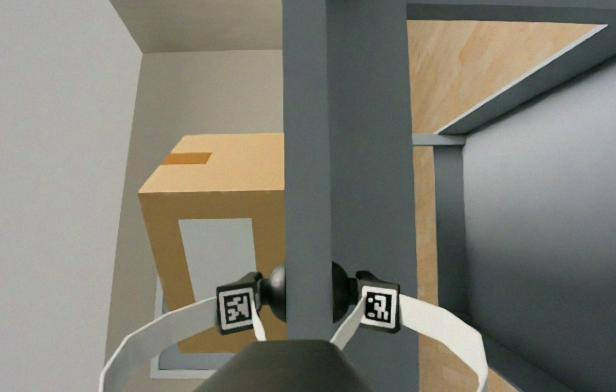

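move(
  blocking=false,
  r2={"base": {"strafe_m": 0.06}, "pace": "slow"},
  cameras=[],
)

wait(
  seconds=4,
  cameras=["r2_head_camera", "r2_wrist_camera"],
)

Scene clock: 680.40 s.
move: r2 moving
r1.base_odometry: x=+0.302 y=+1.754 heading=+2.970
r1.turned_by_wheels: +0.000
r1.turned_by_imu: +0.000
r1.base_tilt: forward=-1.6 right=+1.3
r1.lidar_m: 0.79 0.85 1.10 2.52 2.68 2.10 2.04 2.19 2.22 2.17 0.99 0.79
r1.base_status: not commanded
r1.joint_positions: lift_m=+0.127 arm_m=+0.000 wrist_yaw_rad=+3.089 wrist_pitch_rad=+0.002 wrist_roll_rad=+0.000 gripper_m=+0.056
r1.joint_status: not commanded
r1.measured_speeds: translate_m=+0.000 strafe_m=+0.000 rotate_rad=+0.000 lift_m=+0.000 arm_m=+0.000 wrist_yaw_rad=+0.000 wrist_pitch_rad=+0.000 wrist_roll_rad=+0.000
r1.motor_effort: lift_m=+20(20) arm_m=-4(4) wheel_0=-3(4) wheel_1=-2(2) wheel_2=-2(2)
r1.servo_current: wrist_yaw_rad=26(59) wrist_pitch_rad=39(52) wrist_roll_rad=46(65) gripper_m=39(46)
r1.hand_pose: x=-0.1125 y=+0.1024 z=+0.3046 quat_wxyz=(+0.026, -0.001, +0.000, +1.000) (m; r1's base frame)
r1.wrist_depth_mm: 137 139 - - - - - / 113 139 - - - - - / 117 140 274 - - - - / 137 161 - - - - - / 1983 - - - - - - / 1182 1205 195 1182 190 1160 1118 / 842 750 750 155 741 788 820
r2.base_odometry: x=-0.184 y=-1.182 heading=-2.437
r2.turned_by_wheels: +0.000
r2.turned_by_imu: +0.000
r2.base_tilt: forward=-0.7 right=+0.0
r2.lidar_m: 0.47 3.21 2.54 2.07 2.07 2.31 2.53 2.49 2.81 2.69 2.66 0.52
r2.base_status: strafe_m moving
r2.joint_positions: lift_m=+0.690 arm_m=+0.068 wrist_yaw_rad=+0.001 wrist_pitch_rad=+0.007 wrist_roll_rad=+1.569 gripper_m=-0.023
r2.joint_status: not commanded
r2.measured_speeds: translate_m=+0.000 strafe_m=+0.055 rotate_rad=+0.000 lift_m=+0.000 arm_m=+0.000 wrist_yaw_rad=-0.035 wrist_pitch_rad=+0.000 wrist_roll_rad=+0.000
r2.motor_effort: lift_m=+20(20) arm_m=-7(7) wheel_0=-8(9) wheel_1=+5(9) wheel_2=+0(6)
r2.servo_current: wrist_yaw_rad=46(52) wrist_pitch_rad=46(52) wrist_roll_rad=46(52) gripper_m=130(130)
r2.hand_pose: x=+0.5275 y=-0.0872 z=+0.8659 quat_wxyz=(+0.708, +0.706, +0.003, -0.002) (m; r2's base frame)
r2.wrist_depth_mm: - - - 213 274 1537 1160 / - - - 268 271 1708 512 / - - 668 208 268 809 - / - - 500 264 265 866 - / - - 525 204 262 854 - / - - 186 200 178 831 - / - - 615 - - 1863 -
pictures: none
No camera images: "cameras" was empty.

Scene clock: 681.63 s.
earlier move: r2 done
r1.base_odometry: x=+0.302 y=+1.754 heading=+2.970
r1.turned_by_wheels: +0.000
r1.turned_by_imu: +0.000
r1.base_tilt: forward=-1.6 right=+1.3
r1.lidar_m: 0.81 0.87 1.12 2.53 2.67 2.11 2.02 2.18 2.24 2.16 0.98 0.77
r1.base_status: not commanded
r1.joint_positions: lift_m=+0.127 arm_m=+0.000 wrist_yaw_rad=+3.089 wrist_pitch_rad=+0.002 wrist_roll_rad=+0.000 gripper_m=+0.056
r1.joint_status: not commanded
r1.measured_speeds: translate_m=+0.000 strafe_m=+0.000 rotate_rad=+0.000 lift_m=+0.000 arm_m=+0.000 wrist_yaw_rad=+0.000 wrist_pitch_rad=+0.000 wrist_roll_rad=+0.000
r1.motor_effort: lift_m=+20(20) arm_m=-4(4) wheel_0=-3(4) wheel_1=-2(2) wheel_2=-2(2)
r1.servo_current: wrist_yaw_rad=46(72) wrist_pitch_rad=46(52) wrist_roll_rad=46(72) gripper_m=46(52)
r1.hand_pose: x=-0.1125 y=+0.1024 z=+0.3046 quat_wxyz=(+0.026, -0.001, +0.000, +1.000) (m; r1's base frame)
r1.wrist_depth_mm: 136 138 - - - - - / 114 139 - - - - - / 118 140 273 - - - - / 137 162 - - - - - / 1921 - - - - - - / 1182 1182 194 1182 190 1205 1118 / 854 759 768 155 750 768 820
r2.base_odometry: x=-0.155 y=-1.217 heading=-2.437
r2.turned_by_wheels: +0.000
r2.turned_by_imu: +0.000
r2.base_tilt: forward=-0.7 right=+0.1
r2.lidar_m: 0.48 3.19 2.46 2.06 2.03 2.26 2.56 2.52 2.86 2.72 2.72 0.50
r2.base_status: done
r2.joint_positions: lift_m=+0.690 arm_m=+0.068 wrist_yaw_rad=-0.004 wrist_pitch_rad=+0.007 wrist_roll_rad=+1.569 gripper_m=-0.023
r2.joint_status: not commanded
r2.measured_speeds: translate_m=+0.000 strafe_m=+0.000 rotate_rad=+0.000 lift_m=+0.000 arm_m=+0.000 wrist_yaw_rad=+0.000 wrist_pitch_rad=+0.000 wrist_roll_rad=+0.000
r2.motor_effort: lift_m=+20(20) arm_m=-6(7) wheel_0=-5(15) wheel_1=+4(9) wheel_2=+0(6)
r2.servo_current: wrist_yaw_rad=52(59) wrist_pitch_rad=46(52) wrist_roll_rad=52(65) gripper_m=124(130)
r2.hand_pose: x=+0.5270 y=-0.0886 z=+0.8659 quat_wxyz=(+0.708, +0.706, +0.001, -0.004) (m; r2's base frame)
r2.wrist_depth_mm: - - - 200 260 1661 1160 / - - - 200 260 1661 - / - - 591 259 260 842 - / - - 492 259 259 866 - / - - 539 203 259 854 - / - - 186 200 179 831 - / - - - - 259 1576 -
wait: 1.23 of 4 s (r2 has come to rest)
pictures: r2_head_camera, r2_wrist_camera
Images, in order (width x height): r2_head_camera 420x560, r2_wrist_camera 616x392.

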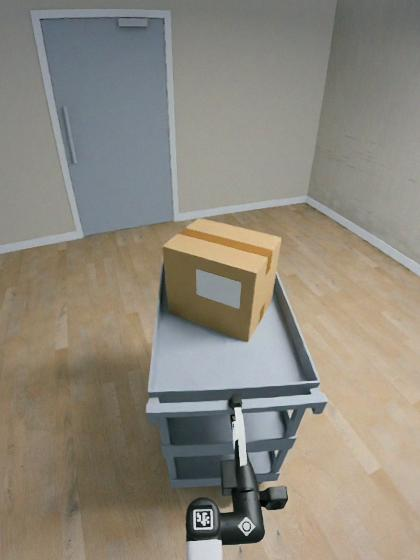

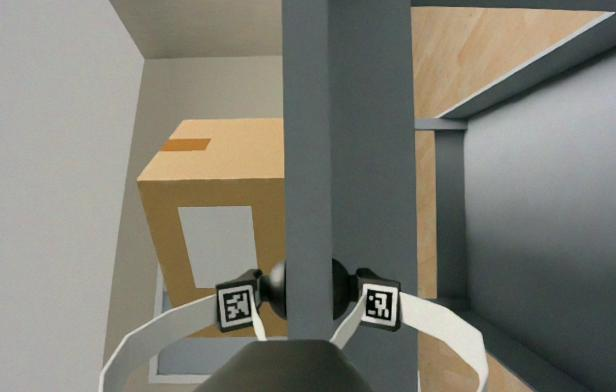

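move(
  blocking=false,
  r2={"base": {"rotate_rad": 0.0873}, "pace": "slow"},
  cameras=[],
)

wait(
  seconds=4,
  cameras=["r2_head_camera", "r2_wrist_camera"],
)

Scene clock: 698.30 s.
move: r2 moving
r1.base_odometry: x=+0.302 y=+1.754 heading=+2.970
r1.turned_by_wheels: +0.000
r1.turned_by_imu: +0.000
r1.base_tilt: forward=-1.6 right=+1.3
r1.lidar_m: 0.80 0.85 1.09 2.53 2.71 2.08 2.04 2.20 2.23 2.16 0.98 0.79
r1.base_status: not commanded
r1.joint_positions: lift_m=+0.127 arm_m=+0.000 wrist_yaw_rad=+3.089 wrist_pitch_rad=+0.002 wrist_roll_rad=+0.000 gripper_m=+0.056
r1.joint_status: not commanded
r1.measured_speeds: translate_m=+0.000 strafe_m=+0.000 rotate_rad=+0.000 lift_m=+0.000 arm_m=+0.000 wrist_yaw_rad=+0.000 wrist_pitch_rad=+0.000 wrist_roll_rad=+0.000
r1.motor_effort: lift_m=+20(20) arm_m=-4(4) wheel_0=-4(4) wheel_1=-2(2) wheel_2=-2(2)
r1.servo_current: wrist_yaw_rad=33(72) wrist_pitch_rad=39(46) wrist_roll_rad=46(59) gripper_m=39(46)
r1.hand_pose: x=-0.1125 y=+0.1024 z=+0.3046 quat_wxyz=(+0.026, -0.001, +0.000, +1.000) (m; r1's base frame)
r1.wrist_depth_mm: 136 139 - - - - - / 113 139 - - - - - / 117 140 272 - - - - / 137 161 - - - - - / 1863 - - - - - - / 1182 1205 195 1182 190 1160 1138 / 842 759 750 155 759 778 820
r2.base_odometry: x=-0.155 y=-1.217 heading=-2.354
r2.turned_by_wheels: +0.083
r2.turned_by_imu: +0.081
r2.base_tilt: forward=-0.7 right=+0.1
r2.lidar_m: 0.48 3.20 2.34 2.02 2.03 2.38 2.52 2.52 2.97 2.72 2.74 0.48
r2.base_status: rotate_rad moving
r2.joint_positions: lift_m=+0.690 arm_m=+0.068 wrist_yaw_rad=-0.002 wrist_pitch_rad=+0.007 wrist_roll_rad=+1.569 gripper_m=-0.023
r2.joint_status: not commanded
r2.measured_speeds: translate_m=+0.000 strafe_m=+0.000 rotate_rad=+0.108 lift_m=+0.000 arm_m=+0.000 wrist_yaw_rad=+0.072 wrist_pitch_rad=+0.000 wrist_roll_rad=+0.000
r2.motor_effort: lift_m=+20(20) arm_m=-5(5) wheel_0=-6(14) wheel_1=-4(8) wheel_2=-6(14)
r2.servo_current: wrist_yaw_rad=39(65) wrist_pitch_rad=46(52) wrist_roll_rad=33(52) gripper_m=111(124)
r2.hand_pose: x=+0.5272 y=-0.0879 z=+0.8659 quat_wxyz=(+0.708, +0.706, +0.002, -0.003) (m; r2's base frame)
r2.wrist_depth_mm: - - - 176 232 1618 - / - - 591 180 238 809 - / - - 477 186 243 831 - / - - 512 247 249 866 - / - - 585 208 255 - - / - - 186 200 179 - - / - - - - - 1618 492
pictures: none
No camera images: "cameras" was empty.

Scene clock: 698.87 s.
earlier move: r2 done
r1.base_odometry: x=+0.302 y=+1.754 heading=+2.970
r1.turned_by_wheels: +0.000
r1.turned_by_imu: +0.000
r1.base_tilt: forward=-1.6 right=+1.3
r1.lidar_m: 0.79 0.86 1.15 2.54 2.70 2.11 2.04 2.20 2.23 2.19 0.98 0.78
r1.base_status: not commanded
r1.joint_positions: lift_m=+0.127 arm_m=+0.000 wrist_yaw_rad=+3.089 wrist_pitch_rad=+0.002 wrist_roll_rad=+0.000 gripper_m=+0.056
r1.joint_status: not commanded
r1.measured_speeds: translate_m=+0.000 strafe_m=+0.000 rotate_rad=+0.000 lift_m=+0.000 arm_m=+0.000 wrist_yaw_rad=+0.000 wrist_pitch_rad=+0.000 wrist_roll_rad=+0.000
r1.motor_effort: lift_m=+20(20) arm_m=-4(4) wheel_0=-3(4) wheel_1=-2(2) wheel_2=-2(2)
r1.servo_current: wrist_yaw_rad=39(72) wrist_pitch_rad=39(46) wrist_roll_rad=52(59) gripper_m=46(46)
r1.hand_pose: x=-0.1125 y=+0.1024 z=+0.3046 quat_wxyz=(+0.026, -0.001, +0.000, +1.000) (m; r1's base frame)
r1.wrist_depth_mm: 136 139 - - - - - / 113 139 - - - - - / 117 139 272 - - - - / 137 161 - - - - - / 1921 - - - - - - / 1205 1182 195 1182 191 1160 1138 / 842 759 750 155 741 778 798
r2.base_odometry: x=-0.155 y=-1.217 heading=-2.350
r2.turned_by_wheels: +0.004
r2.turned_by_imu: +0.004
r2.base_tilt: forward=-0.7 right=+0.1
r2.lidar_m: 0.50 3.24 2.34 2.04 2.01 2.36 2.52 2.53 2.99 2.72 2.70 0.50
r2.base_status: done
r2.joint_positions: lift_m=+0.690 arm_m=+0.068 wrist_yaw_rad=+0.002 wrist_pitch_rad=+0.007 wrist_roll_rad=+1.569 gripper_m=-0.023
r2.joint_status: not commanded
r2.measured_speeds: translate_m=+0.000 strafe_m=+0.000 rotate_rad=+0.000 lift_m=+0.000 arm_m=+0.000 wrist_yaw_rad=+0.000 wrist_pitch_rad=+0.000 wrist_roll_rad=+0.000
r2.motor_effort: lift_m=+20(20) arm_m=-5(5) wheel_0=+0(14) wheel_1=-4(8) wheel_2=-3(14)
r2.servo_current: wrist_yaw_rad=52(65) wrist_pitch_rad=39(52) wrist_roll_rad=52(59) gripper_m=117(124)
r2.hand_pose: x=+0.5275 y=-0.0869 z=+0.8659 quat_wxyz=(+0.708, +0.706, +0.003, -0.002) (m; r2's base frame)
r2.wrist_depth_mm: - - - 175 230 1708 - / - - 580 180 238 820 - / - - 477 185 242 831 - / - - 517 190 248 854 - / - - 591 207 256 - - / - - 186 200 178 149 - / - - - - - 1576 488
wait: 0.57 of 4 s (r2 has come to rest)
pictures: r2_head_camera, r2_wrist_camera
Images, in order (width x height): r2_head_camera 420x560, r2_wrist_camera 616x392.

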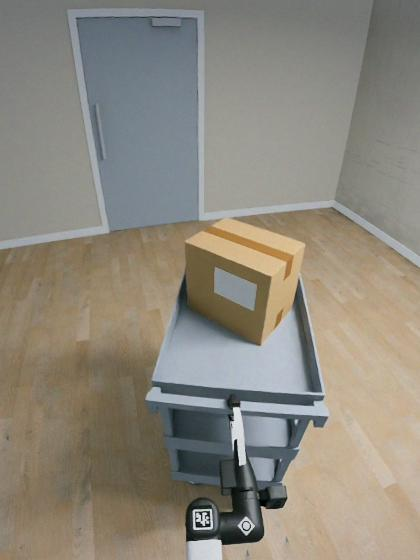

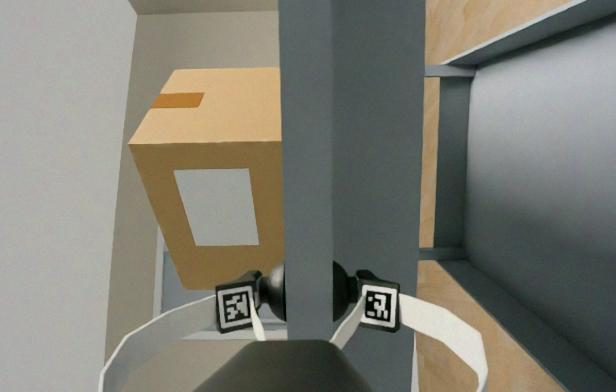

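zoom_image(
  camera="r2_head_camera",
  region=[130, 380, 350, 520],
)

Scaled by 2.291 from the camera's 420x560 image, which has a finer 1200x1600 frame.

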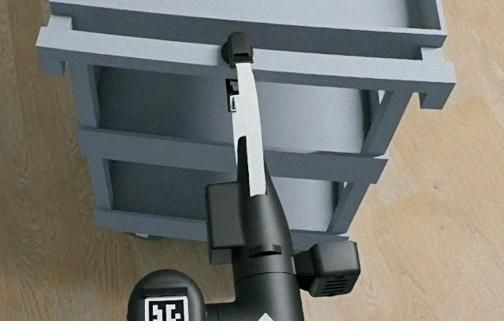

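move(
  blocking=false,
  r2={"base": {"strafe_m": 0.636, "translate_m": -0.006}, "joints": {"wrist_yaw_rad": -0.6}, "speeds": {"wrist_yaw_rad": 0.09}, "pace": "slow"},
  cameras=[],
)

wait(
  seconds=9,
  cameras=["r2_head_camera", "r2_wrist_camera"],
)

Scene clock: 803.77 s.
move: r2 moving
r1.base_odometry: x=+0.302 y=+1.754 heading=+2.970
r1.turned_by_wheels: +0.000
r1.turned_by_imu: +0.000
r1.base_tilt: forward=-1.6 right=+1.3
r1.lidar_m: 0.79 0.86 1.11 2.54 2.71 2.10 2.05 2.23 2.23 2.17 0.98 0.78
r1.base_status: not commanded
r1.joint_positions: lift_m=+0.127 arm_m=+0.000 wrist_yaw_rad=+3.089 wrist_pitch_rad=+0.002 wrist_roll_rad=+0.000 gripper_m=+0.056
r1.joint_status: not commanded
r1.measured_speeds: translate_m=+0.000 strafe_m=+0.000 rotate_rad=+0.000 lift_m=+0.000 arm_m=+0.000 wrist_yaw_rad=+0.000 wrist_pitch_rad=+0.000 wrist_roll_rad=+0.000
r1.motor_effort: lift_m=+20(20) arm_m=-4(4) wheel_0=-3(4) wheel_1=-2(2) wheel_2=-2(2)
r1.servo_current: wrist_yaw_rad=52(52) wrist_pitch_rad=39(46) wrist_roll_rad=26(59) gripper_m=39(46)
r1.hand_pose: x=-0.1125 y=+0.1024 z=+0.3046 quat_wxyz=(+0.026, -0.001, +0.000, +1.000) (m; r1's base frame)
r1.wrist_depth_mm: 136 138 - - - - - / 113 139 - - - - - / 118 140 273 - - - - / 137 161 - - - - - / 1921 - - - - - - / 1205 1205 195 1205 190 1160 1138 / 854 750 750 155 750 768 820
r2.base_odometry: x=-0.145 y=-1.227 heading=-2.350
r2.turned_by_wheels: +0.000
r2.turned_by_imu: +0.000
r2.base_tilt: forward=-0.6 right=+0.0
r2.lidar_m: 0.50 3.19 2.32 1.99 2.03 2.38 2.53 2.53 3.00 2.73 2.72 0.50
r2.base_status: translate_m moving; strafe_m moving
r2.joint_positions: lift_m=+0.690 arm_m=+0.068 wrist_yaw_rad=-0.034 wrist_pitch_rad=+0.007 wrist_roll_rad=+1.569 gripper_m=-0.023
r2.joint_status: wrist_yaw_rad moving
r2.measured_speeds: translate_m=+0.000 strafe_m=+0.056 rotate_rad=-0.002 lift_m=+0.000 arm_m=+0.000 wrist_yaw_rad=-0.075 wrist_pitch_rad=+0.000 wrist_roll_rad=+0.000
r2.motor_effort: lift_m=+20(20) arm_m=-5(6) wheel_0=-13(13) wheel_1=+7(8) wheel_2=+2(2)
r2.servo_current: wrist_yaw_rad=52(91) wrist_pitch_rad=46(52) wrist_roll_rad=52(59) gripper_m=124(124)
r2.hand_pose: x=+0.5242 y=-0.0972 z=+0.8659 quat_wxyz=(+0.708, +0.706, -0.010, -0.015) (m; r2's base frame)
r2.wrist_depth_mm: - - - 177 236 1661 - / - - 597 182 240 831 - / - - 477 187 246 831 - / - - 512 191 251 866 - / - - 585 203 257 - - / - - 186 200 177 - - / - - - - - 1576 496
pictures: none
No camera images: "cameras" was empty.

Scene clock: 810.77 s.
earlier move: r2 done
r1.base_odometry: x=+0.302 y=+1.754 heading=+2.970
r1.turned_by_wheels: +0.000
r1.turned_by_imu: +0.000
r1.base_tilt: forward=-1.6 right=+1.3
r1.lidar_m: 0.80 0.85 1.11 2.53 2.71 2.12 2.06 2.20 2.24 2.18 0.97 0.78
r1.base_status: not commanded
r1.joint_positions: lift_m=+0.127 arm_m=+0.000 wrist_yaw_rad=+3.089 wrist_pitch_rad=+0.002 wrist_roll_rad=+0.000 gripper_m=+0.056
r1.joint_status: not commanded
r1.measured_speeds: translate_m=+0.000 strafe_m=+0.000 rotate_rad=+0.000 lift_m=+0.000 arm_m=+0.000 wrist_yaw_rad=+0.000 wrist_pitch_rad=+0.000 wrist_roll_rad=+0.000
r1.motor_effort: lift_m=+20(20) arm_m=-4(4) wheel_0=-3(4) wheel_1=-2(2) wheel_2=-2(2)
r1.servo_current: wrist_yaw_rad=52(72) wrist_pitch_rad=46(52) wrist_roll_rad=39(72) gripper_m=39(52)
r1.hand_pose: x=-0.1125 y=+0.1024 z=+0.3046 quat_wxyz=(+0.026, -0.001, +0.000, +1.000) (m; r1's base frame)
r1.wrist_depth_mm: 136 138 - - - - - / 113 139 - - - - - / 118 140 272 - - - - / 137 161 - - - - - / 1983 - - - - - - / 1182 1182 194 1205 191 1205 1118 / 842 741 750 156 741 778 820
r2.base_odometry: x=+0.302 y=-1.659 heading=-2.349
r2.turned_by_wheels: +0.001
r2.turned_by_imu: +0.002
r2.base_tilt: forward=-0.6 right=+0.1
r2.lidar_m: 0.51 2.79 1.65 1.42 1.43 1.65 2.66 2.68 3.15 3.32 0.41 0.39
r2.base_status: done
r2.joint_positions: lift_m=+0.690 arm_m=+0.068 wrist_yaw_rad=-0.595 wrist_pitch_rad=+0.007 wrist_roll_rad=+1.569 gripper_m=-0.023
r2.joint_status: all done
r2.measured_speeds: translate_m=+0.000 strafe_m=+0.000 rotate_rad=+0.000 lift_m=+0.000 arm_m=+0.000 wrist_yaw_rad=+0.000 wrist_pitch_rad=+0.000 wrist_roll_rad=+0.000
r2.motor_effort: lift_m=+20(20) arm_m=-5(6) wheel_0=-4(13) wheel_1=+3(10) wheel_2=+7(10)
r2.servo_current: wrist_yaw_rad=59(117) wrist_pitch_rad=39(59) wrist_roll_rad=52(65) gripper_m=117(130)
r2.hand_pose: x=+0.4288 y=-0.2341 z=+0.8659 quat_wxyz=(+0.676, +0.676, -0.205, -0.210) (m; r2's base frame)
r2.wrist_depth_mm: - - 569 157 211 - - / - - 473 163 221 - - / - - 473 173 232 820 - / - - 554 181 243 - - / - - - 193 256 - - / - - 185 201 178 1618 512 / - - - - - 1576 466
wait: 7.00 of 9 s (r2 has come to rest)
pictures: r2_head_camera, r2_wrist_camera
Images, in order (width x height): r2_head_camera 420x560, r2_wrist_camera 616x392.

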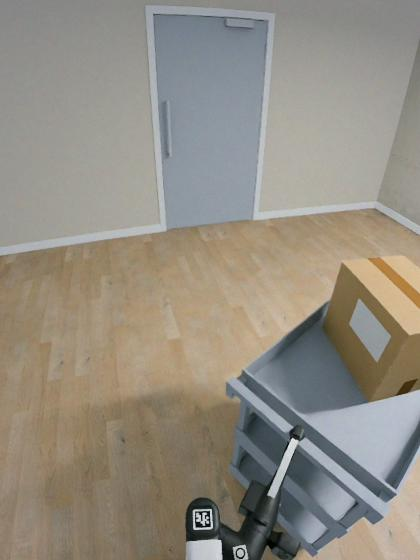

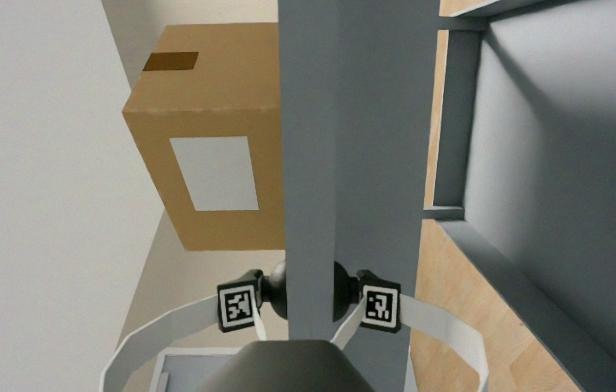

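move(
  blocking=false,
  r2={"base": {"strafe_m": 0.454, "translate_m": -0.22}, "joints": {"wrist_yaw_rad": -0.78}, "speeds": {"wrist_yaw_rad": 0.08}, "pace": "default"},
  cameras=[],
)

wait(
  seconds=6,
  cameras=["r2_head_camera", "r2_wrist_camera"],
)

Scene clock: 834.07 s.
move: r2 moving
r1.base_odometry: x=+0.302 y=+1.754 heading=+2.970
r1.turned_by_wheels: +0.000
r1.turned_by_imu: +0.000
r1.base_tilt: forward=-1.6 right=+1.2
r1.lidar_m: 0.79 0.87 1.10 2.53 2.70 2.10 2.04 2.19 2.24 2.18 0.99 0.79
r1.base_status: not commanded
r1.joint_positions: lift_m=+0.127 arm_m=+0.000 wrist_yaw_rad=+3.089 wrist_pitch_rad=+0.002 wrist_roll_rad=+0.000 gripper_m=+0.056
r1.joint_status: not commanded
r1.measured_speeds: translate_m=+0.000 strafe_m=+0.000 rotate_rad=+0.000 lift_m=+0.000 arm_m=+0.000 wrist_yaw_rad=+0.000 wrist_pitch_rad=+0.000 wrist_roll_rad=+0.000
r1.motor_effort: lift_m=+20(20) arm_m=-4(4) wheel_0=-3(3) wheel_1=-2(2) wheel_2=-2(2)
r1.servo_current: wrist_yaw_rad=46(59) wrist_pitch_rad=46(46) wrist_roll_rad=33(52) gripper_m=52(52)
r1.hand_pose: x=-0.1125 y=+0.1024 z=+0.3046 quat_wxyz=(+0.026, -0.001, +0.000, +1.000) (m; r1's base frame)
r1.wrist_depth_mm: 136 138 - - - - - / 113 139 - - - - - / 118 140 272 - - - - / 137 161 - - - - - / 1921 - - - - - - / 1182 1182 194 1205 191 1160 1118 / 831 759 750 155 741 788 820
r2.base_odometry: x=+0.332 y=-1.669 heading=-2.349
r2.turned_by_wheels: +0.001
r2.turned_by_imu: +0.001
r2.base_tilt: forward=-0.7 right=+0.1
r2.lidar_m: 0.54 2.70 1.59 1.39 1.38 1.62 2.67 2.66 3.15 3.34 0.39 0.40
r2.base_status: translate_m moving; strafe_m moving
r2.joint_positions: lift_m=+0.690 arm_m=+0.068 wrist_yaw_rad=-0.620 wrist_pitch_rad=+0.007 wrist_roll_rad=+1.569 gripper_m=-0.023
r2.joint_status: wrist_yaw_rad moving
r2.measured_speeds: translate_m=-0.054 strafe_m=+0.110 rotate_rad=+0.000 lift_m=+0.000 arm_m=+0.000 wrist_yaw_rad=-0.064 wrist_pitch_rad=+0.000 wrist_roll_rad=+0.000
r2.motor_effort: lift_m=+20(20) arm_m=-5(6) wheel_0=-13(16) wheel_1=+8(9) wheel_2=+12(12)
r2.servo_current: wrist_yaw_rad=104(124) wrist_pitch_rad=46(52) wrist_roll_rad=39(52) gripper_m=124(124)
r2.hand_pose: x=+0.4230 y=-0.2386 z=+0.8659 quat_wxyz=(+0.673, +0.673, -0.213, -0.218) (m; r2's base frame)
r2.wrist_depth_mm: - - 574 157 211 - - / - - 473 163 221 - - / - - 473 173 232 831 - / - - 559 182 245 - - / - - - 193 257 - - / - - 185 201 178 1499 508 / - - - - - 1618 466
pictures: none
No camera images: "cameras" was empty.

Scene clock: 836.73 s.
earlier move: r2 done
r1.base_odometry: x=+0.302 y=+1.754 heading=+2.970
r1.turned_by_wheels: +0.000
r1.turned_by_imu: +0.000
r1.base_tilt: forward=-1.6 right=+1.2
r1.lidar_m: 0.80 0.86 1.11 2.53 2.69 2.11 2.06 2.20 2.21 2.19 0.98 0.78
r1.base_status: not commanded
r1.joint_positions: lift_m=+0.127 arm_m=+0.000 wrist_yaw_rad=+3.089 wrist_pitch_rad=+0.002 wrist_roll_rad=+0.000 gripper_m=+0.056
r1.joint_status: not commanded
r1.measured_speeds: translate_m=+0.000 strafe_m=+0.000 rotate_rad=+0.000 lift_m=+0.000 arm_m=+0.000 wrist_yaw_rad=+0.000 wrist_pitch_rad=+0.000 wrist_roll_rad=+0.000
r1.motor_effort: lift_m=+20(20) arm_m=-4(4) wheel_0=-3(4) wheel_1=-2(2) wheel_2=-2(2)
r1.servo_current: wrist_yaw_rad=59(59) wrist_pitch_rad=46(52) wrist_roll_rad=52(72) gripper_m=39(52)
r1.hand_pose: x=-0.1125 y=+0.1024 z=+0.3046 quat_wxyz=(+0.026, -0.001, +0.000, +1.000) (m; r1's base frame)
r1.wrist_depth_mm: 136 139 - - - - - / 113 139 - - - - - / 117 140 273 - - - - / 137 162 - - - - - / 1921 - - - - - - / 1205 1205 193 1205 191 1160 1118 / 854 750 759 155 759 768 820
r2.base_odometry: x=+0.780 y=-1.821 heading=-2.349
r2.turned_by_wheels: +0.000
r2.turned_by_imu: -0.001
r2.base_tilt: forward=-0.7 right=+0.1
r2.lidar_m: 3.24 1.79 1.06 0.92 0.92 1.07 1.99 2.58 2.99 3.82 0.28 0.40
r2.base_status: done
r2.joint_positions: lift_m=+0.690 arm_m=+0.068 wrist_yaw_rad=-0.780 wrist_pitch_rad=+0.007 wrist_roll_rad=+1.569 gripper_m=-0.023
r2.joint_status: all done
r2.measured_speeds: translate_m=+0.000 strafe_m=+0.000 rotate_rad=+0.000 lift_m=+0.000 arm_m=+0.000 wrist_yaw_rad=+0.000 wrist_pitch_rad=+0.000 wrist_roll_rad=+0.000
r2.motor_effort: lift_m=+20(20) arm_m=-5(6) wheel_0=-2(19) wheel_1=+4(10) wheel_2=+3(12)
r2.servo_current: wrist_yaw_rad=39(137) wrist_pitch_rad=46(59) wrist_roll_rad=52(52) gripper_m=124(124)
r2.hand_pose: x=+0.3826 y=-0.2649 z=+0.8659 quat_wxyz=(+0.654, +0.654, -0.266, -0.271) (m; r2's base frame)
r2.wrist_depth_mm: - 397 397 123 177 - - / - 455 439 131 192 - - / - - 544 146 211 - - / - - - 162 233 - - / - - - 186 259 1708 521 / - - 186 200 178 1464 473 / - - - - 375 368 379
wait: 2.67 of 6 s (r2 has come to rest)
pictures: r2_head_camera, r2_wrist_camera
Images, in order (width x height): r2_head_camera 420x560, r2_wrist_camera 616x392.

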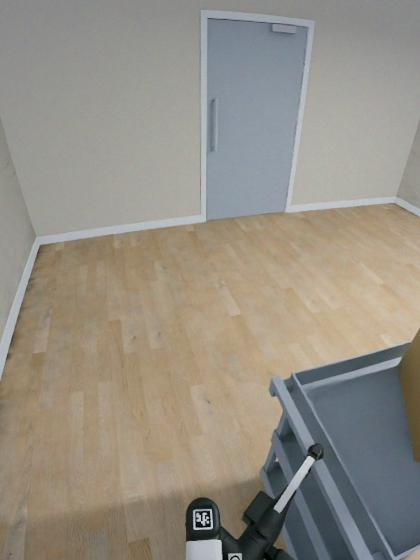

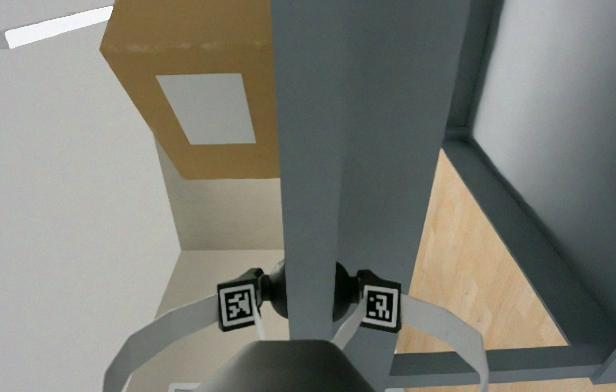

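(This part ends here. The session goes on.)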